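# Press down the marked end of a rocker switch

## Task

Push the marked end of the ivory rocker switch down so it latches and stays there, with the switch still lying flat. Finish with neither arm touching the switch. Any drink can, parts box or small stack bin must still be upright at the end.

## Robot and tools

Robot: two arms, left_arm and right_arm, each with six joints and a gripper. Joint order in every row and every per-arm list is fixed: waist, shoulder, elbow, wrist pitch, wrist yaw, wrist roll, then the gripper opening. Stated joint ranges (rad): waist -2.618 to 3.054, shoulder 0.000 to 3.142, elbow 0.000 to 3.142, wrist pitch -1.571 to 1.571, wrist yaw -1.571 to 1.571, wrist roll -2.094 to 2.094. A real end stop may sit up to 0.059 rad either side of these.

Frame: the scene frame has its origin at table height, halfway between the nominal arm bases; +z is up, +x points out over the table, and left_arm sits toward +y (arm names do not match image sides). Real bases are offset from nominal; only a BASES line gives their calibrated spot. Reported end_effector_position (metres) and end_effector_quat_wxyz are in this frame and may be off by a few centimetres, more at long reach. The position is the point between the finger pads, roughly 1 cm short of the fingertips; fingers point along the gripper's +z and close along its y.

execute_actions(actions, cameras): actions is a list of actions; each action is a table of up to 15 rows, one row per 1/30 s control step; if fewer than 15 rows are given, the last row repeats to fill 15 steps. Each row is a single list of 14 numbers covering both arms: left_arm's six joints then its opening, then right_arm's six joints and opening. All values lie in [-1, 1]. Joint entries are offsets, not poses: they count from the Joint targets in force when that action began (not from the previous row), scaled so 1.0 = 2.224 rad for waist, shoulder and elbow and 8.485 rad for the three wrist joints. Sending the same offset in a later action moves the joint further. Opening is absolute: +1 fully open, -1 closed. Send 0 offsets for an arm you want to hold, and repeat its current opening, since 0 there is itself an opening command. An action that would push a joint more than 0.059 rad beyond its range is rejected for both arms; a malformed action or a bad first action rejects the whole call. An empty actions list just reports state and images. cameras: omit, null or ["all"] for all, [] for none; an unknown name invalidates the call.

move(target, speed, blend, opening_speed, blocking, cameras): target is one 14-number row or a list of up to 15 such rows, same layout and scale as above; every row's offsets count from the same starting Joint targets, not from the previous row. Joints travel together, so the gripper follows a curve, with no collision avoidance. speed is rad/s for the joint with farthest to go (0.01 to 12.57, default 0.5), one value or one per target. blend (rad) rounds corners in a list. opening_speed (0.2 or more, per second on the -1..+1 scale) ramps the fingers. blocking=false returns after about 0.5 s while the move continues. The result adds a move: line such as done, off_target (resting more than 0.035 rad from target), moving, held or fault; done does not mean no contact. Faster moves and targets placed deeper past a contact press harder.

wait(seconds 0 to 10): lets time pass holding last commands. stop(): brakes a running move. zoom_image(camera, region): camera is cam_head_left or cam_head_right; region [x0, y0, x1, y1] in pixels, at most 504 by 504, from the latest full image. finished_scene(scene): ends the current scene given its number; irreversible.

Results: Joint positions (rad) and Joint velocities (rad/s) per arm, each ending with the finger-pad gap (m; 0.094 fully open). Joint targets are the base for your next offsets. grip_measured is the measured opening on the command scale. Joint torques follow joint order, include gravity, carry offsets and noise; numbers 1 to 3 wrap at ±28 N m. "joint sent to its limit" means a joint was clipped at its end. "joint command not followed" means the clearance check altered targets. Tool commands lists current commands. Actions calls also list joint positions at some steps. "within noise" means an arm is still.

Motion limits: each step a joint target may lead its measured angle by at most 0.339 rad (waist, shoulder, elbow) or 2.2 rad (wrists); targets that would move the gripper over 200 mm from where it is get scaled back. Large moves may need several actions; very small ones may not start.

Cameras: cam_head_left and cam_head_right, both 896x504, head-mounted looking down at the table; calibration K and T_world_to_cam are given for projecting points.

Avoid: knocking over the can, box or bin, anything leaving the table, fast slams, hard hits or very hard pushes, and any contact between the two arms. To stop pressing on the switch, command targets back past the measured positions. Stretched arms, loads or pushing at unreachable poses heat motors: MOTOR HOT at 75 °C, a fold-away fault at 90 °C, collapse at 100 °C.

Each tool is called after "Call:" by a JSON object that holds its "op" and its "data".

## Session

Call:
{"op": "execute_actions", "data": {"actions": []}}

Scene clock: 0.00 s.
left_arm: end_effector_position=(+0.4286, +0.2967, +0.1025) grip_measured=+1.000 end_effector_quat_wxyz=(+0.594, -0.058, +0.801, +0.043) | right_arm: end_effector_position=(+0.4064, -0.2592, +0.1034) grip_measured=+1.000 end_effector_quat_wxyz=(+0.590, +0.008, +0.807, -0.016)
Joint positions: left_arm=[0.015 1.55 0.343 0.908 -0.141 -0.044 0.094] | right_arm=[-0.012 1.559 0.377 0.875 -0.004 -0.019 0.094]
Joint velocities: within noise
Joint torques (N m): no reading
Heat: left arm: 25 °C; right arm: 29 °C.
Joint targets: left_arm=[0.015 1.542 0.352 0.915 -0.142 -0.045] | right_arm=[-0.012 1.552 0.383 0.873 -0.004 -0.019]
Tool commands: left_gripper/opening=+1.0 right_gripper/opening=+1.0

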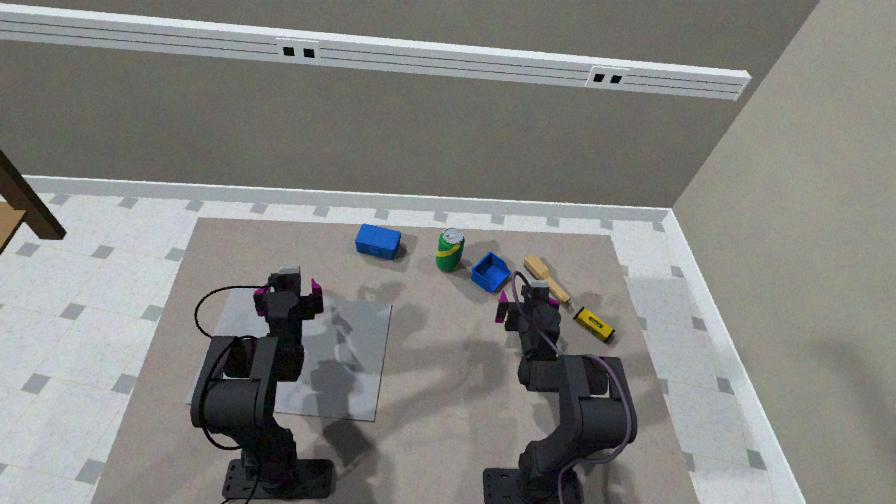

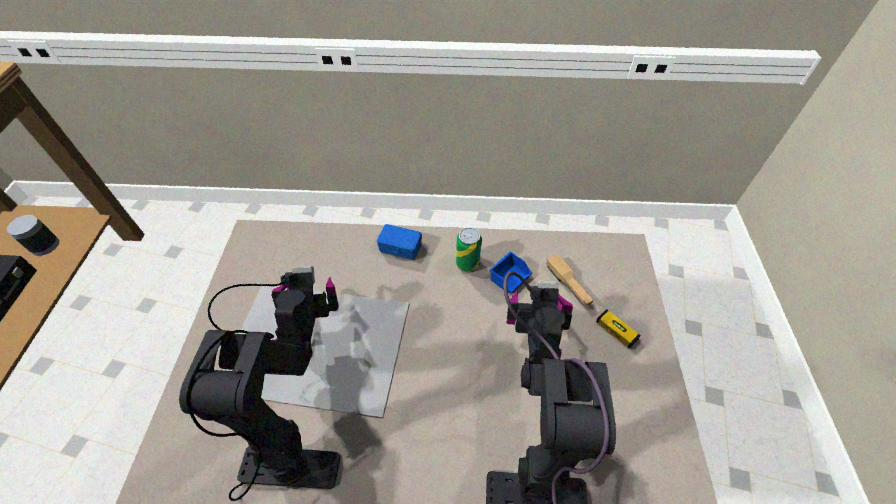

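Call:
{"op": "zoom_image", "data": {"camera": "cam_head_left", "region": [440, 220, 660, 400]}}

Call:
{"op": "zoom_image", "data": {"camera": "cam_head_right", "region": [440, 220, 660, 400]}}

Call:
{"op": "zoom_image", "data": {"camera": "cam_head_left", "region": [180, 220, 420, 420]}}

Call:
{"op": "zoom_image", "data": {"camera": "cam_head_right", "region": [180, 220, 420, 420]}}

Scaled by 2.291 from the camera's 896x504 image, which has a finer 1280x720 frame.

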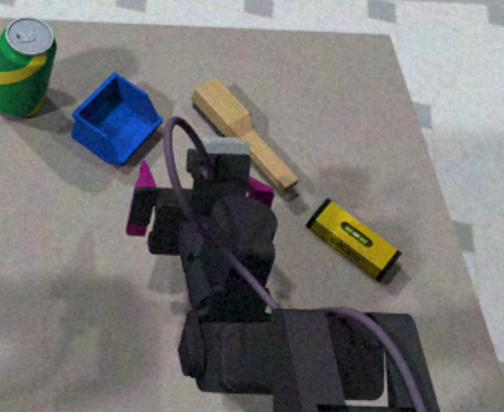

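Scaled by 2.291 from the camera's 896x504 image, which has a finer 1280x720 frame.

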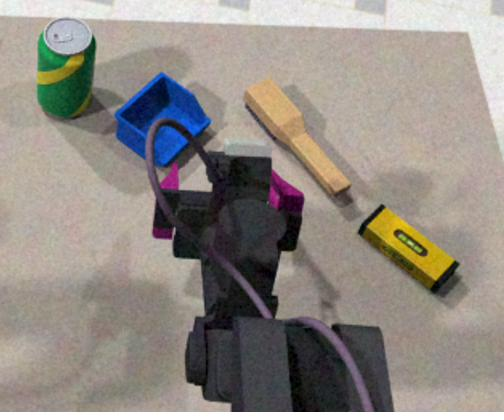

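Scaled by 2.100 from the camera's 896x504 image, which has a finer 1280x720 frame.

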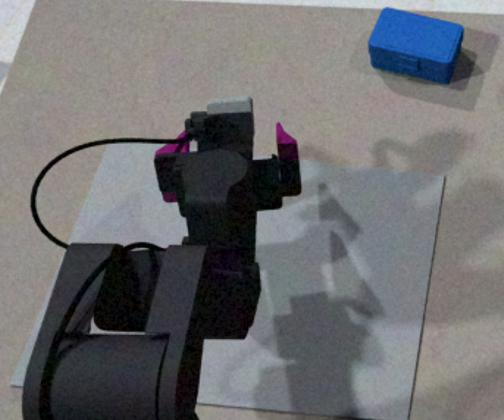

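Scaled by 2.100 from the camera's 896x504 image, which has a finer 1280x720 frame.

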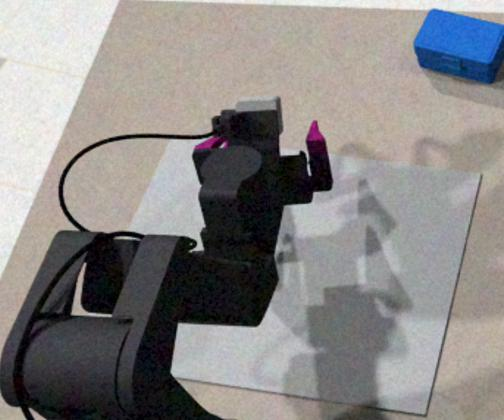

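Call:
{"op": "move", "data": {"target": [0, -0.36, 0, 0, 0, 0, 1, 0, -0.36, 0, 0, 0, 0, 1], "speed": 1.0}}

Scene clock: 14.40 s.
left_arm: end_effector_position=(+0.3252, +0.2970, +0.3780) grip_measured=+1.000 end_effector_quat_wxyz=(+0.862, -0.071, +0.502, +0.015) | right_arm: end_effector_position=(+0.3022, -0.2548, +0.3806) grip_measured=+1.000 end_effector_quat_wxyz=(+0.856, +0.004, +0.517, -0.025)
Joint positions: left_arm=[0.015 0.746 0.343 0.915 -0.141 -0.044 0.094] | right_arm=[-0.012 0.756 0.377 0.864 -0.004 -0.019 0.094]
Joint velocities: within noise
Joint torques (N m): left_arm=[-0.06 -0.24 8.68 1.77 0.06 -0.03] | right_arm=[0.01 -0.03 8.17 1.78 -0.02 -0.02]
Heat: left arm: 28 °C; right arm: 32 °C.
Joint targets: left_arm=[0.015 0.741 0.352 0.915 -0.142 -0.045] | right_arm=[-0.012 0.751 0.383 0.873 -0.004 -0.019]
move: done

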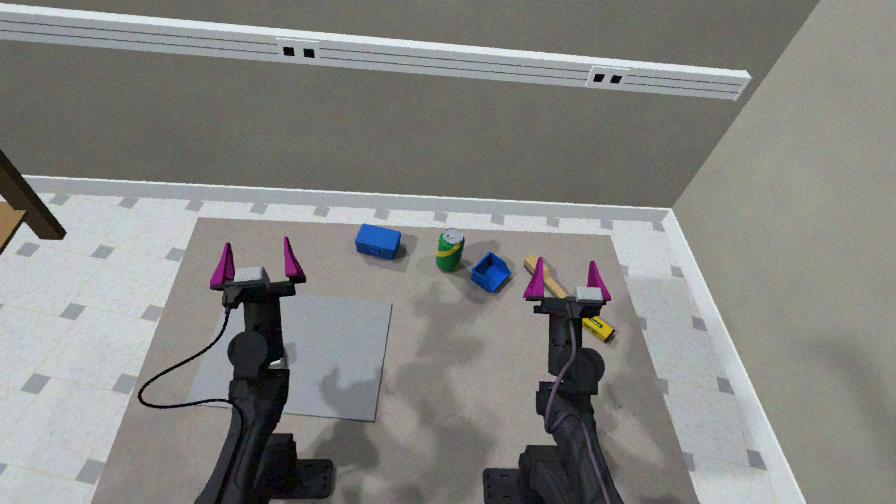

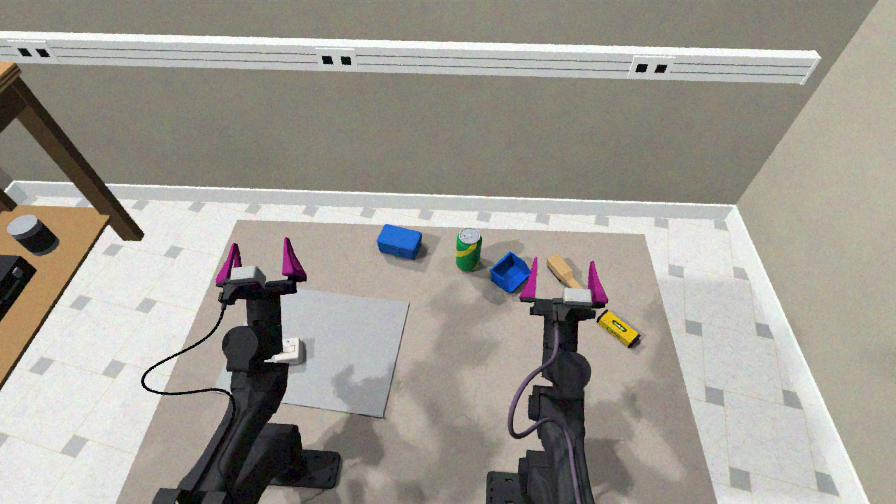

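Call:
{"op": "move", "data": {"target": [0.3, 0, 0, 0, 0, 0, -1, 0, 0, 0, 0, 0, 0, -1], "speed": 1.0, "opening_speed": 2.0}}

Call:
{"op": "zoom_image", "data": {"camera": "cam_head_left", "region": [200, 290, 400, 430]}}

Call:
{"op": "zoom_image", "data": {"camera": "cam_head_right", "region": [200, 290, 400, 430]}}

Scene clock: 17.30 s.
left_arm: end_effector_position=(+0.2485, +0.4701, +0.3780) grip_measured=-0.995 end_effector_quat_wxyz=(+0.810, -0.230, +0.452, +0.294) | right_arm: end_effector_position=(+0.3022, -0.2548, +0.3806) grip_measured=-0.996 end_effector_quat_wxyz=(+0.856, +0.004, +0.517, -0.025)
Joint positions: left_arm=[0.676 0.746 0.343 0.915 -0.141 -0.044 0] | right_arm=[-0.012 0.756 0.377 0.864 -0.004 -0.019 0]
Joint velocities: within noise
Joint torques (N m): left_arm=[0.36 -0.28 8.79 1.75 0.06 -0.04] | right_arm=[0.01 -0.02 8.16 1.78 -0.02 -0.02]
Heat: left arm: 28 °C; right arm: 33 °C.
Joint targets: left_arm=[0.682 0.741 0.352 0.915 -0.142 -0.045] | right_arm=[-0.012 0.751 0.383 0.873 -0.004 -0.019]
move: done

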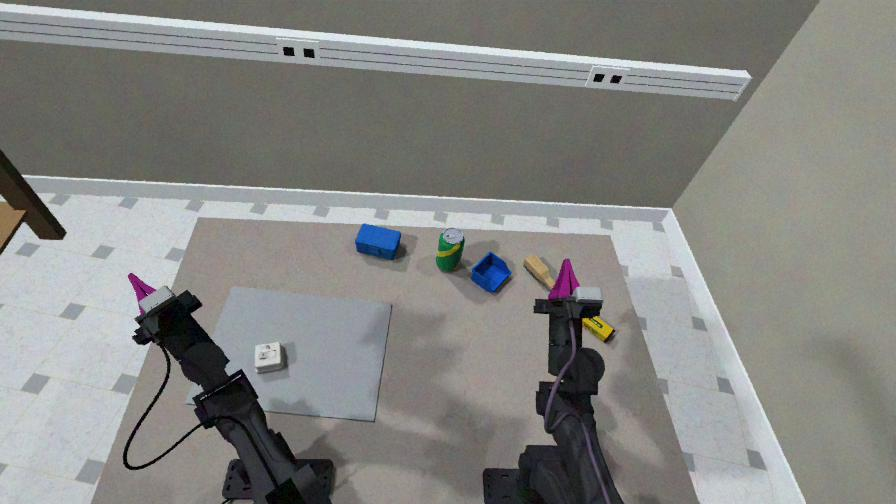

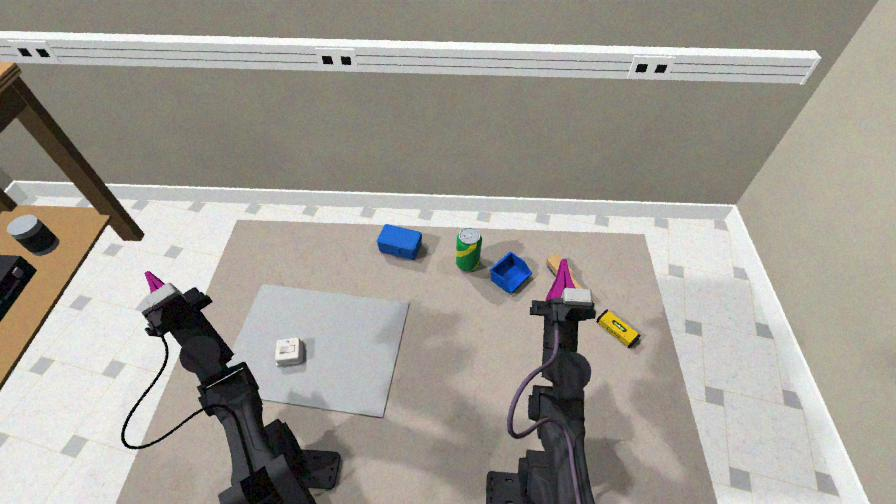

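Scaled by 2.520 from the camera's 896x504 image, which has a finer 1280x720 frame.

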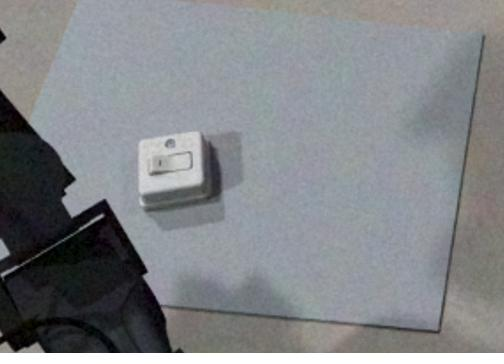

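Scaled by 2.520 from the camera's 896x504 image, which has a finer 1280x720 frame.

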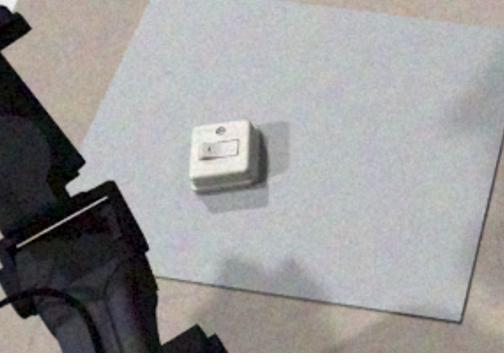

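Call:
{"op": "zoom_image", "data": {"camera": "cam_head_left", "region": [248, 332, 298, 382]}}

Call:
{"op": "zoom_image", "data": {"camera": "cam_head_right", "region": [266, 326, 316, 376]}}

Scaled by 10.080 from the camera's 896x504 image, which has a finer 1280x720 frame.

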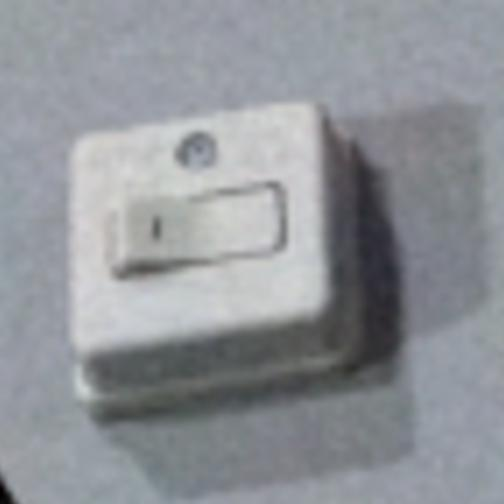

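Scaled by 10.080 from the camera's 896x504 image, which has a finer 1280x720 frame.

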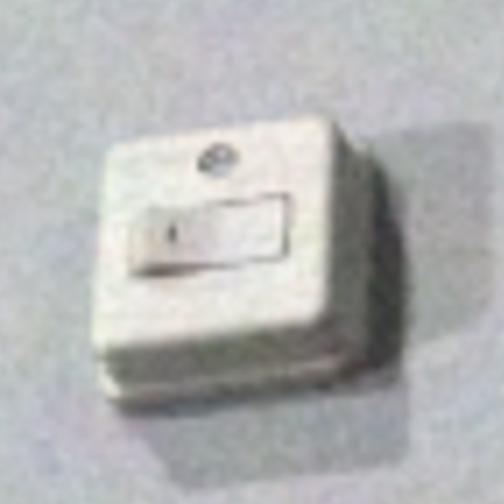

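Call:
{"op": "move", "data": {"target": [-0.1816, 0.3513, 0.4120, -0.2630, 0.01674, 0.0053, -1, 0, 0, 0, 0, 0, 0, -1], "speed": 1.0}}

Call:
{"op": "zoom_image", "data": {"camera": "cam_head_left", "region": [220, 290, 340, 400]}}

Call:
{"op": "zoom_image", "data": {"camera": "cam_head_right", "region": [230, 290, 350, 400]}}

Scene clock: 42.70 s.
left_arm: end_effector_position=(+0.2795, +0.3413, +0.1267) grip_measured=-0.995 end_effector_quat_wxyz=(-0.003, -0.138, +0.990, +0.005) | right_arm: end_effector_position=(+0.3022, -0.2548, +0.3806) grip_measured=-0.996 end_effector_quat_wxyz=(+0.856, +0.004, +0.517, -0.025)
Joint positions: left_arm=[0.283 1.509 1.241 -1.308 -0.01 -0.011 0] | right_arm=[-0.012 0.756 0.377 0.864 -0.004 -0.019 0]
Joint velocities: within noise
Joint torques (N m): left_arm=[-0.43 -3.96 9.51 0.44 0.13 0.09] | right_arm=[-0.01 -0.02 8.16 1.78 -0.01 -0.02]
Heat: left arm: 29 °C; right arm: 33 °C.
Joint targets: left_arm=[0.278 1.522 1.268 -1.317 0.000 0.000] | right_arm=[-0.012 0.751 0.383 0.873 -0.004 -0.019]
move: done

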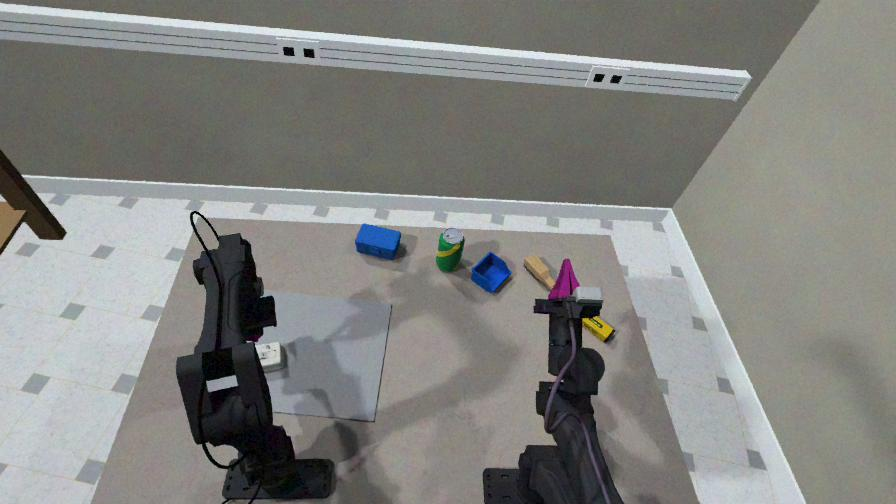

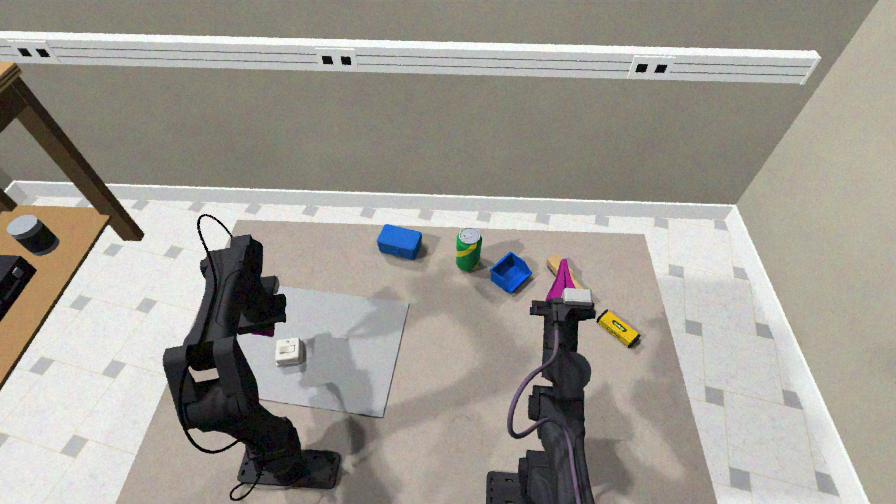

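Scaled by 4.200 from the camera's 896x504 image, which has a finer 1280x720 frame.

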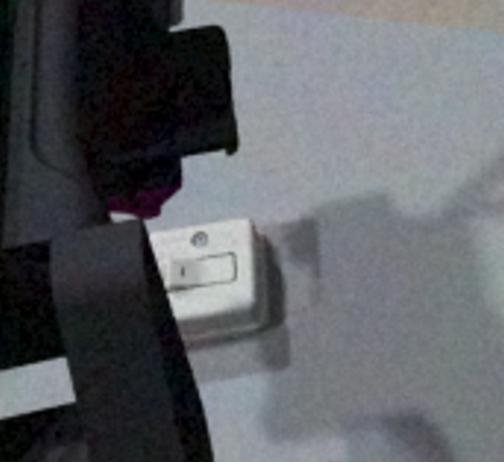

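Scaled by 4.200 from the camera's 896x504 image, which has a finer 1280x720 frame.

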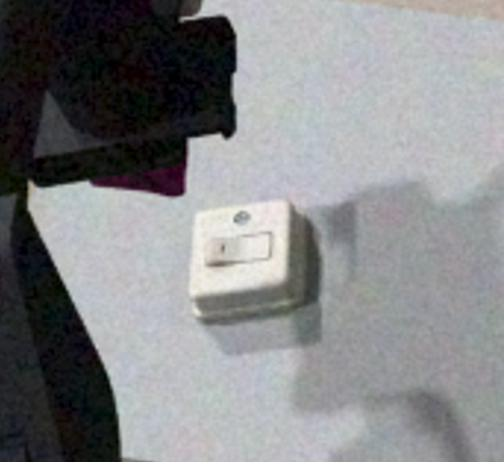

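Call:
{"op": "move", "data": {"target": [0, 0.0068, -0.0733, 0.0216, 0, 0, -1, 0, 0, 0, 0, 0, 0, -1], "speed": 0.5}}

Call:
{"op": "zoom_image", "data": {"camera": "cam_head_left", "region": [230, 310, 310, 380]}}

Call:
{"op": "zoom_image", "data": {"camera": "cam_head_right", "region": [240, 310, 320, 380]}}

Scene clock: 50.13 s.
left_arm: end_effector_position=(+0.2822, +0.3421, +0.0889) grip_measured=-0.995 end_effector_quat_wxyz=(+0.000, -0.137, +0.991, +0.005) | right_arm: end_effector_position=(+0.3022, -0.2548, +0.3806) grip_measured=-0.996 end_effector_quat_wxyz=(+0.856, +0.004, +0.517, -0.025)
Joint positions: left_arm=[0.283 1.528 1.108 -1.149 -0.01 -0.01 0] | right_arm=[-0.012 0.756 0.377 0.864 -0.004 -0.019 0]
Joint velocities: within noise
Joint torques (N m): left_arm=[-0.5 -4.38 6.46 0.69 0.1 0.09] | right_arm=[0.01 -0.02 8.16 1.78 -0.01 -0.02]
Heat: left arm: 28 °C; right arm: 33 °C.
Joint targets: left_arm=[0.278 1.538 1.105 -1.134 0.000 0.000] | right_arm=[-0.012 0.751 0.383 0.873 -0.004 -0.019]
move: done

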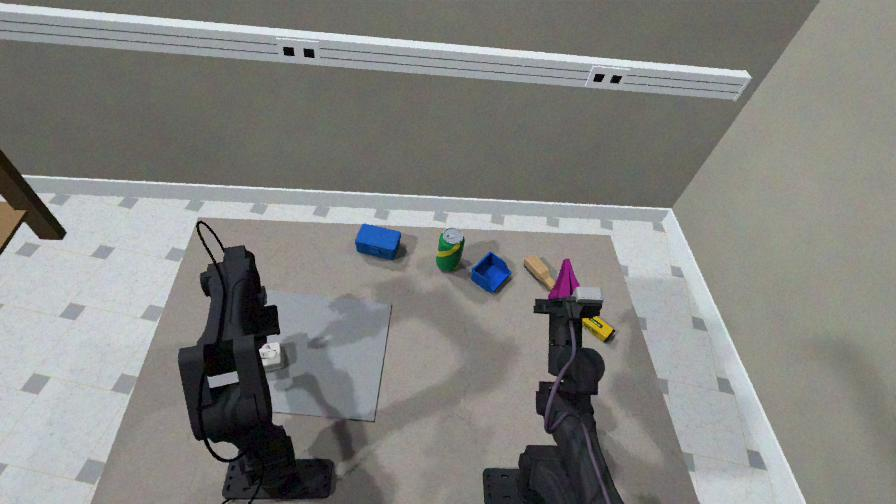

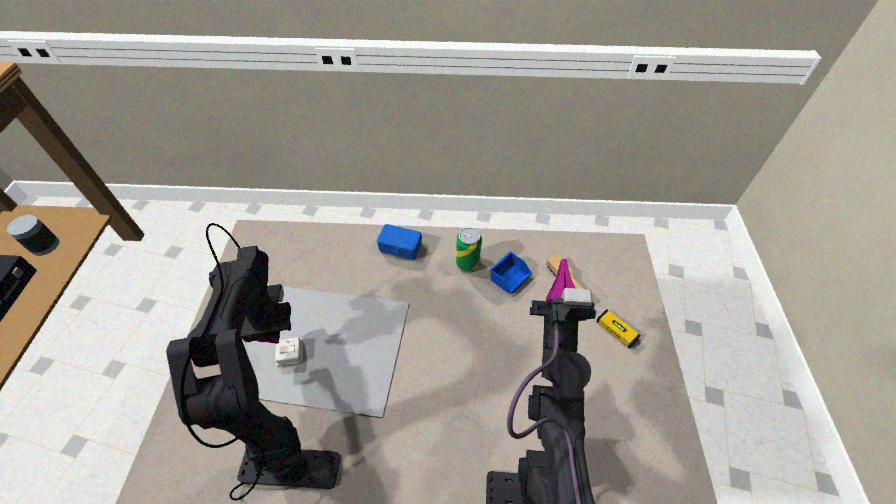

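Scaled by 6.300 from the camera's 896x504 image, which has a finer 1280x720 frame.

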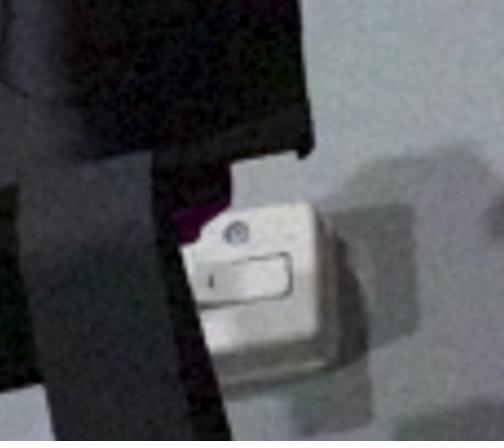

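Scaled by 6.300 from the camera's 896x504 image, which has a finer 1280x720 frame.

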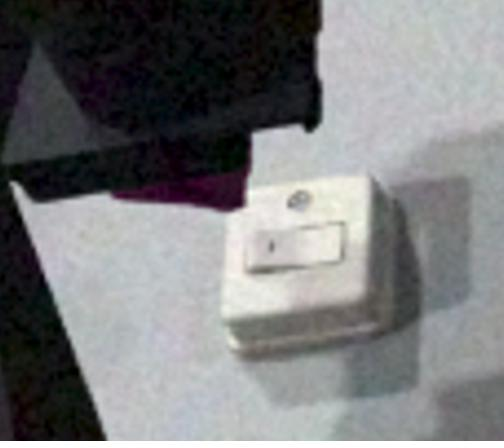

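Call:
{"op": "move", "data": {"target": [0, 0.0216, -0.0274, 0.0126, 0, 0, -1, 0, 0, 0, 0, 0, 0, -1], "speed": 0.2}}

Call:
{"op": "zoom_image", "data": {"camera": "cam_head_left", "region": [230, 310, 310, 380]}}

Call:
{"op": "zoom_image", "data": {"camera": "cam_head_right", "region": [240, 310, 320, 380]}}

Scene clock: 57.47 s.
left_arm: end_effector_position=(+0.2888, +0.3438, +0.0640) grip_measured=-0.995 end_effector_quat_wxyz=(+0.003, -0.137, +0.990, +0.006) | right_arm: end_effector_position=(+0.3022, -0.2548, +0.3806) grip_measured=-0.996 end_effector_quat_wxyz=(+0.856, +0.004, +0.517, -0.025)
Joint positions: left_arm=[0.283 1.572 1.05 -1.042 -0.01 -0.01 0] | right_arm=[-0.012 0.756 0.377 0.864 -0.004 -0.019 0]
Joint velocities: within noise
Joint torques (N m): left_arm=[-0.47 -4.49 6.11 0.7 0.14 0.1] | right_arm=[0.01 -0.01 8.17 1.78 -0.01 -0.02]
Heat: left arm: 28 °C; right arm: 33 °C.
Joint targets: left_arm=[0.278 1.585 1.044 -1.027 0.000 0.000] | right_arm=[-0.012 0.751 0.383 0.873 -0.004 -0.019]
move: done

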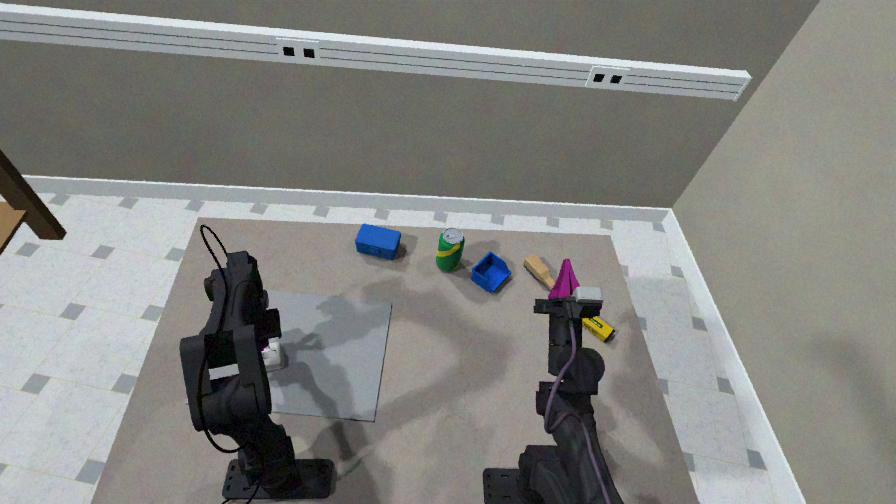

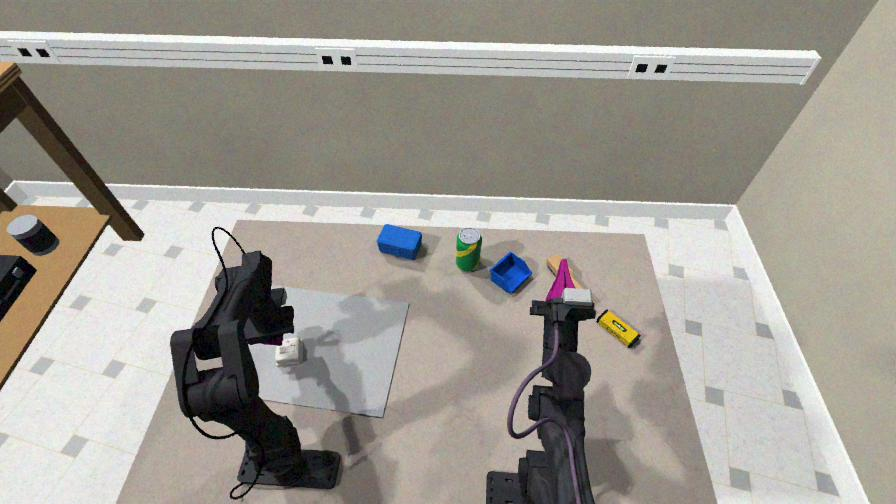

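Scaled by 6.300 from the camera's 896x504 image, which has a finer 1280x720 frame.

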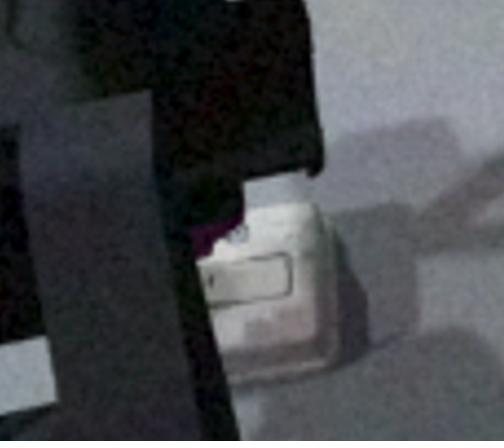

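Scaled by 6.300 from the camera's 896x504 image, which has a finer 1280x720 frame.

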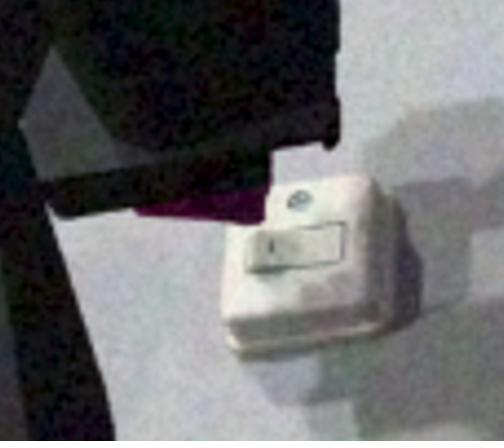

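Call:
{"op": "move", "data": {"target": [0, 0.0042, -0.0107, 0.0039, 0, 0, -1, 0, 0, 0, 0, 0, 0, -1], "speed": 0.1}}

Call:
{"op": "zoom_image", "data": {"camera": "cam_head_right", "region": [250, 320, 310, 380]}}

Scene clock: 62.43 s.
left_arm: end_effector_position=(+0.2892, +0.3440, +0.0565) grip_measured=-0.995 end_effector_quat_wxyz=(+0.004, -0.137, +0.990, +0.006) | right_arm: end_effector_position=(+0.3022, -0.2548, +0.3806) grip_measured=-0.996 end_effector_quat_wxyz=(+0.856, +0.004, +0.517, -0.025)
Joint positions: left_arm=[0.283 1.58 1.027 -1.009 -0.01 -0.01 0] | right_arm=[-0.012 0.756 0.377 0.864 -0.004 -0.019 0]
Joint velocities: within noise
Joint torques (N m): left_arm=[-0.42 -4.3 5.93 0.72 0.12 0.09] | right_arm=[0.01 -0.02 8.16 1.79 -0.02 -0.02]
Heat: left arm: 27 °C; right arm: 34 °C.
Joint targets: left_arm=[0.278 1.595 1.021 -0.993 0.000 0.000] | right_arm=[-0.012 0.751 0.383 0.873 -0.004 -0.019]
move: done

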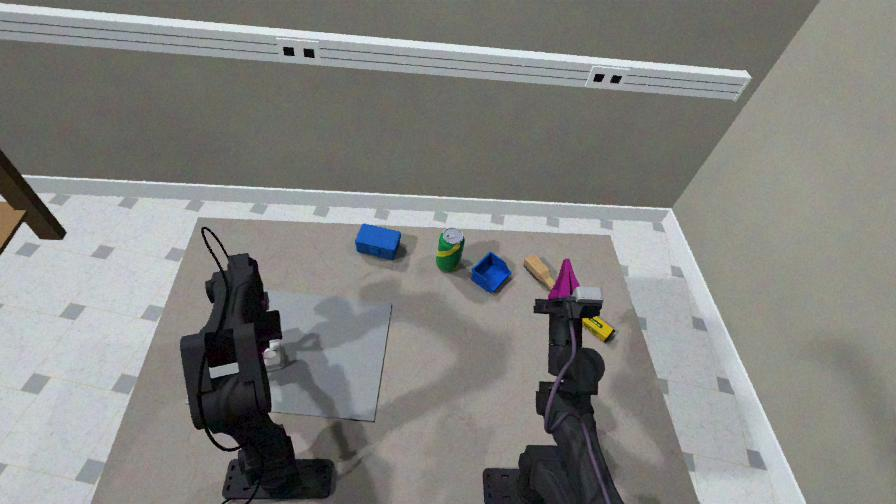

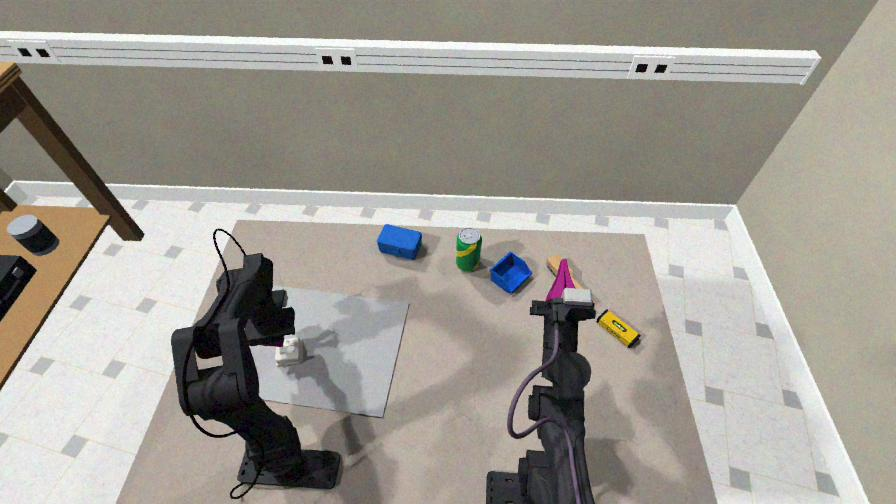

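Scaled by 8.400 from the camera's 896x504 image, which has a finer 1280x720 frame.

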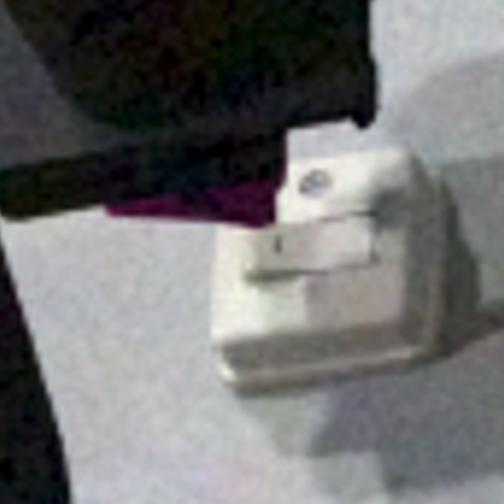

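Call:
{"op": "move", "data": {"target": [0, 0.00264, -0.0067, 0.00245, 0, 0, -1, 0, 0, 0, 0, 0, 0, -1], "speed": 0.1}}

Call:
{"op": "zoom_image", "data": {"camera": "cam_head_right", "region": [250, 320, 310, 380]}}

Scene clock: 65.33 s.
left_arm: end_effector_position=(+0.2895, +0.3440, +0.0531) grip_measured=-0.995 end_effector_quat_wxyz=(+0.007, -0.137, +0.990, +0.006) | right_arm: end_effector_position=(+0.3022, -0.2548, +0.3806) grip_measured=-0.996 end_effector_quat_wxyz=(+0.856, +0.004, +0.517, -0.025)
Joint positions: left_arm=[0.283 1.58 1.012 -0.988 -0.01 -0.01 0] | right_arm=[-0.012 0.756 0.377 0.864 -0.004 -0.019 0]
Joint velocities: within noise
Joint torques (N m): left_arm=[-0.49 -3.92 5.94 0.72 0.12 0.09] | right_arm=[-0.01 -0.02 8.17 1.78 -0.02 -0.03]
Heat: left arm: 27 °C; right arm: 34 °C.
Joint targets: left_arm=[0.278 1.601 1.005 -0.973 0.000 0.000] | right_arm=[-0.012 0.751 0.383 0.873 -0.004 -0.019]
move: done

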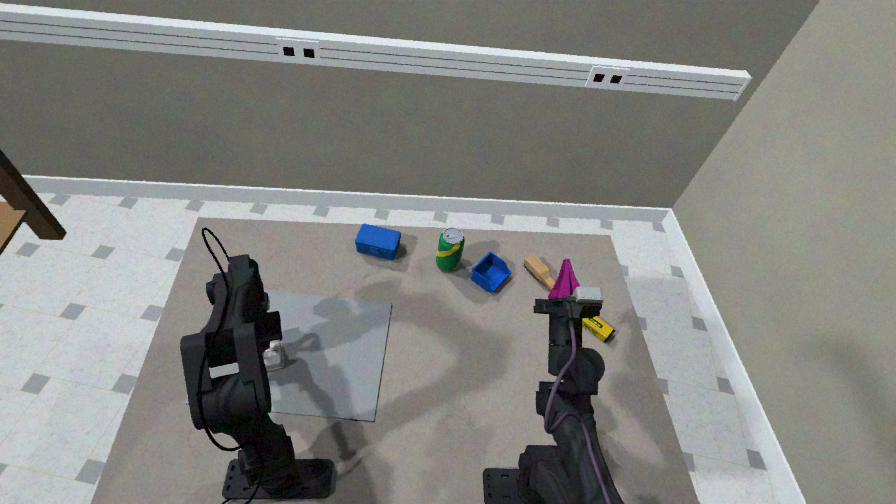

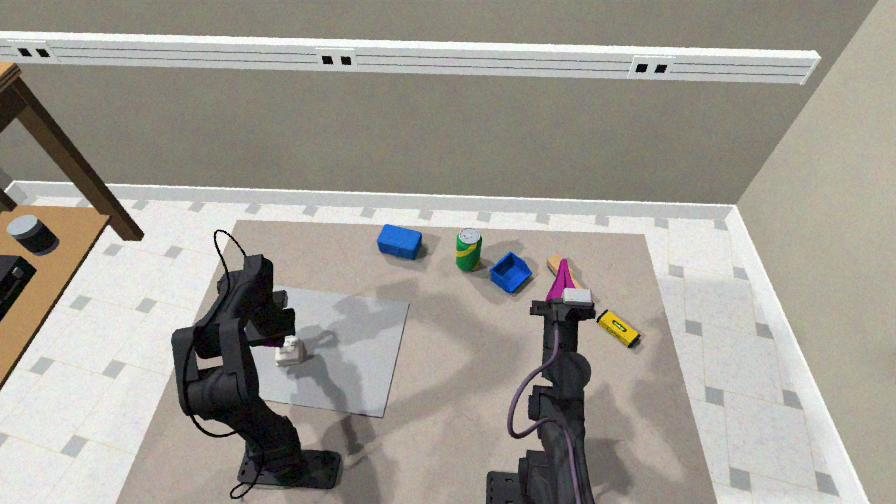

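Scaled by 8.400 from the camera's 896x504 image, which has a finer 1280x720 frame.

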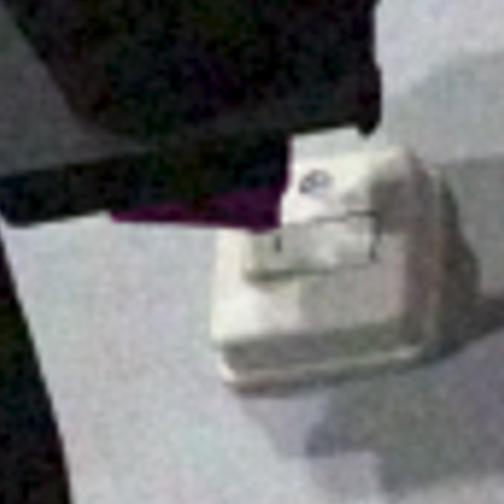

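Call:
{"op": "move", "data": {"target": [0, 0.00264, -0.0067, 0.00245, 0, 0, -1, 0, 0, 0, 0, 0, 0, -1], "speed": 0.1}}

Call:
{"op": "zoom_image", "data": {"camera": "cam_head_right", "region": [250, 320, 310, 380]}}

Scene clock: 67.40 s.
left_arm: end_effector_position=(+0.2890, +0.3438, +0.0468) grip_measured=-0.995 end_effector_quat_wxyz=(+0.004, -0.137, +0.990, +0.006) | right_arm: end_effector_position=(+0.3022, -0.2548, +0.3806) grip_measured=-0.996 end_effector_quat_wxyz=(+0.856, +0.004, +0.517, -0.025)
Joint positions: left_arm=[0.283 1.591 0.997 -0.968 -0.01 -0.01 0] | right_arm=[-0.012 0.756 0.377 0.864 -0.004 -0.019 0]
Joint velocities: within noise
Joint torques (N m): left_arm=[-0.51 -4.33 5.87 0.67 0.1 0.08] | right_arm=[0.01 -0.02 8.17 1.78 -0.02 -0.02]
Heat: left arm: 27 °C; right arm: 34 °C.
Joint targets: left_arm=[0.278 1.607 0.991 -0.952 0.000 0.000] | right_arm=[-0.012 0.751 0.383 0.873 -0.004 -0.019]
move: done

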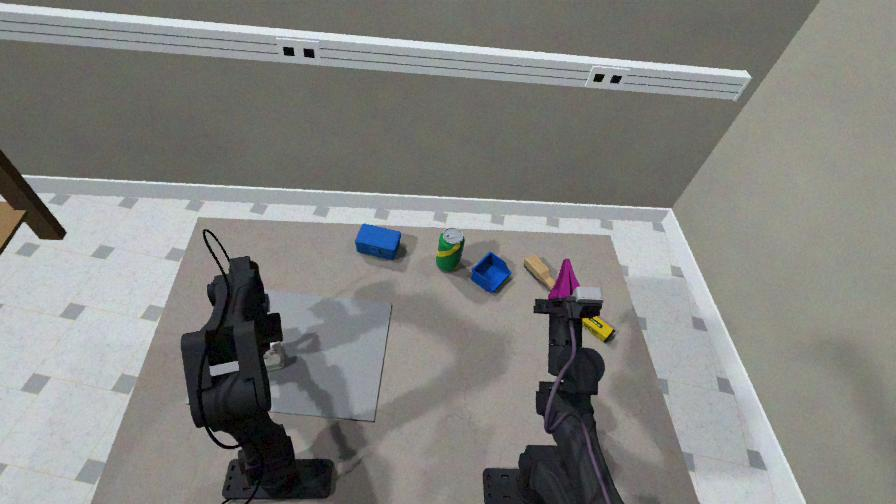

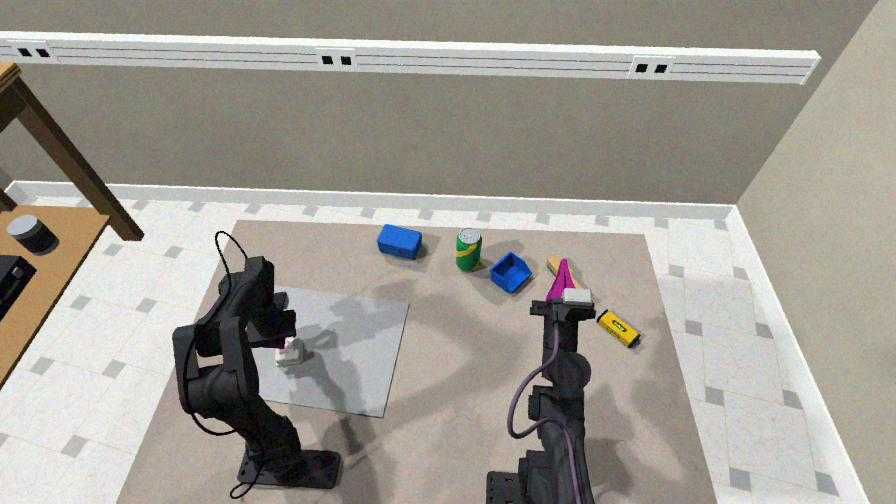

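Scaled by 8.400 from the camera's 896x504 image, which has a finer 1280x720 frame.

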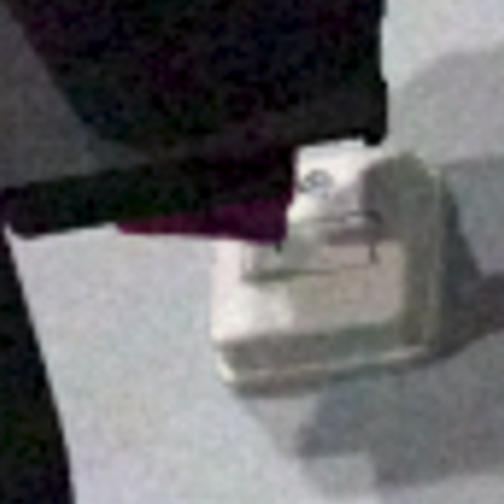

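Call:
{"op": "move", "data": {"target": [0, 0.00264, -0.0067, 0.00245, 0, 0, -1, 0, 0, 0, 0, 0, 0, -1], "speed": 0.1}}

Call:
{"op": "zoom_image", "data": {"camera": "cam_head_right", "region": [250, 320, 310, 380]}}

Call:
{"op": "zoom_image", "data": {"camera": "cam_head_left", "region": [240, 325, 300, 385]}}

Scene clock: 70.53 s.
left_arm: end_effector_position=(+0.2886, +0.3437, +0.0418) grip_measured=-0.995 end_effector_quat_wxyz=(+0.004, -0.137, +0.990, +0.005) | right_arm: end_effector_position=(+0.3022, -0.2548, +0.3806) grip_measured=-0.996 end_effector_quat_wxyz=(+0.856, +0.004, +0.517, -0.025)
Joint positions: left_arm=[0.283 1.597 0.982 -0.947 -0.01 -0.01 0] | right_arm=[-0.012 0.756 0.377 0.864 -0.004 -0.019 0]
Joint velocities: within noise
Joint torques (N m): left_arm=[-0.35 -4.34 5.83 0.74 0.1 0.09] | right_arm=[-0.01 -0.02 8.17 1.78 -0.02 -0.02]
Heat: left arm: 27 °C; right arm: 34 °C.
Joint targets: left_arm=[0.278 1.612 0.976 -0.931 0.000 0.000] | right_arm=[-0.012 0.751 0.383 0.873 -0.004 -0.019]
move: done

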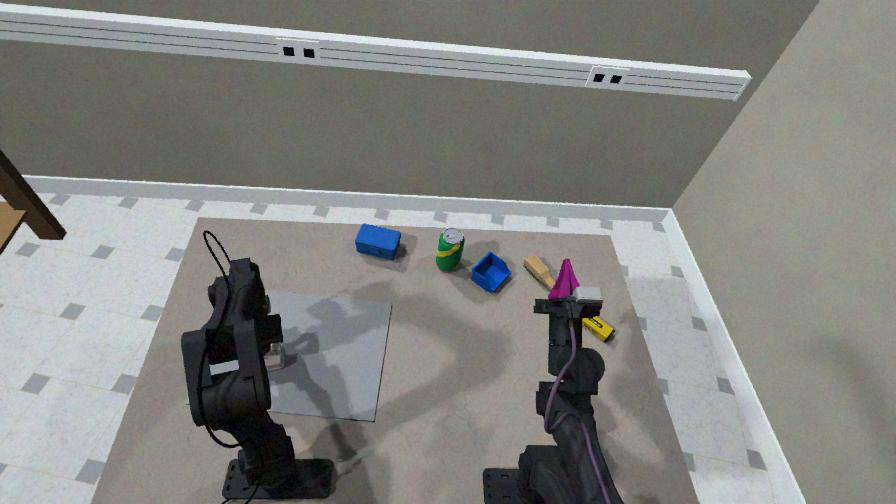

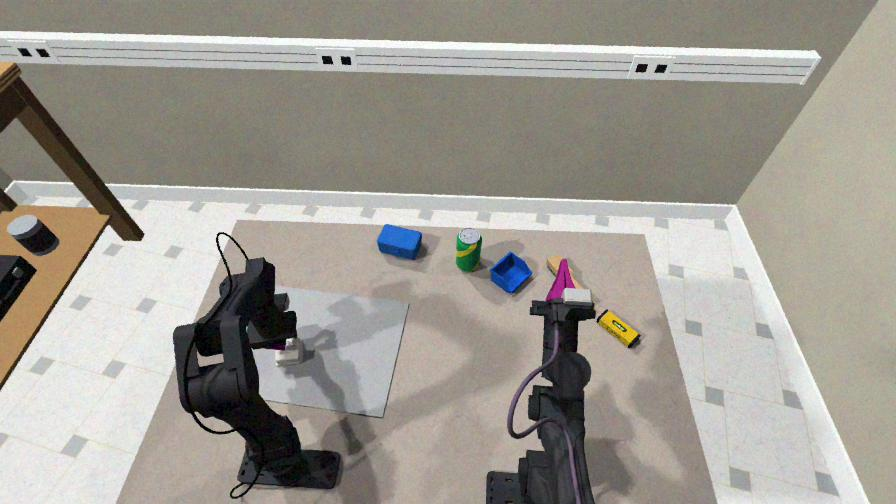

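Scaled by 8.400 from the camera's 896x504 image, which has a finer 1280x720 frame.

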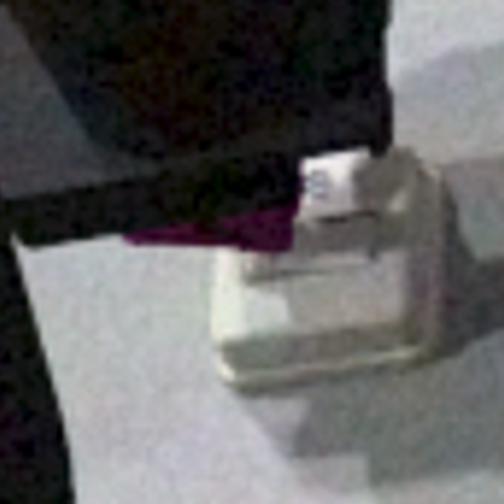

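Scaled by 8.400 from the camera's 896x504 image, which has a finer 1280x720 frame.

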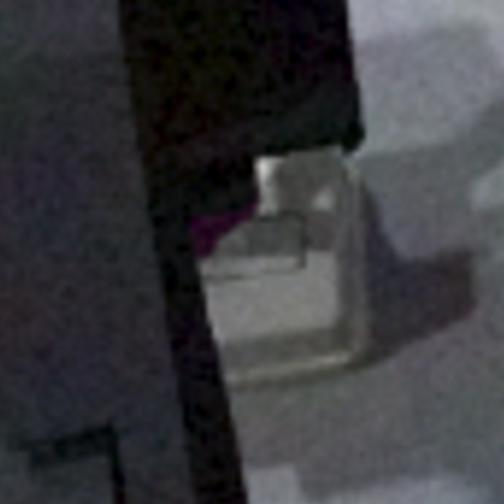

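Call:
{"op": "zoom_image", "data": {"camera": "cam_head_left", "region": [520, 240, 630, 330]}}

Call:
{"op": "zoom_image", "data": {"camera": "cam_head_right", "region": [510, 240, 620, 330]}}

Call:
{"op": "zoom_image", "data": {"camera": "cam_head_right", "region": [180, 220, 320, 380]}}

Scaled by 4.582 from the camera's 896x504 image, which has a finer 1280x720 frame.

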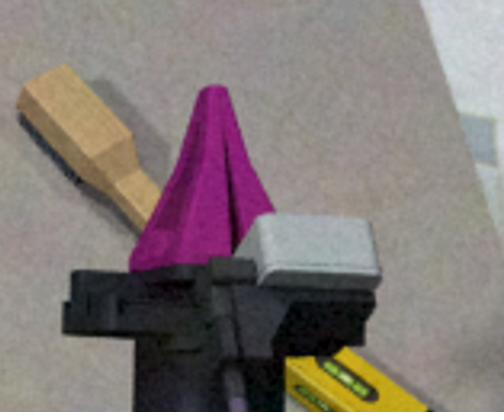

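Scaled by 4.582 from the camera's 896x504 image, which has a finer 1280x720 frame.

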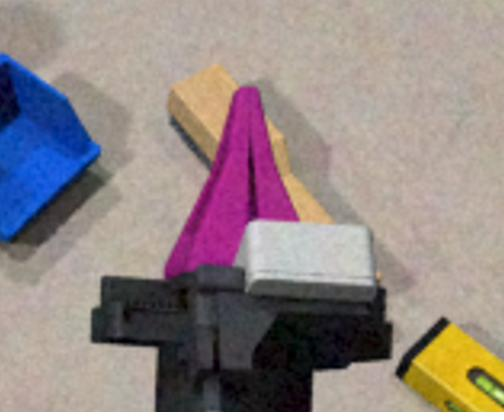

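Scaled by 3.150 from the camera's 896x504 image, which has a finer 1280x720 frame.

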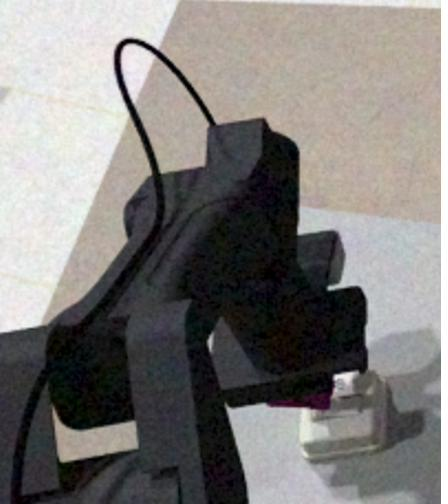

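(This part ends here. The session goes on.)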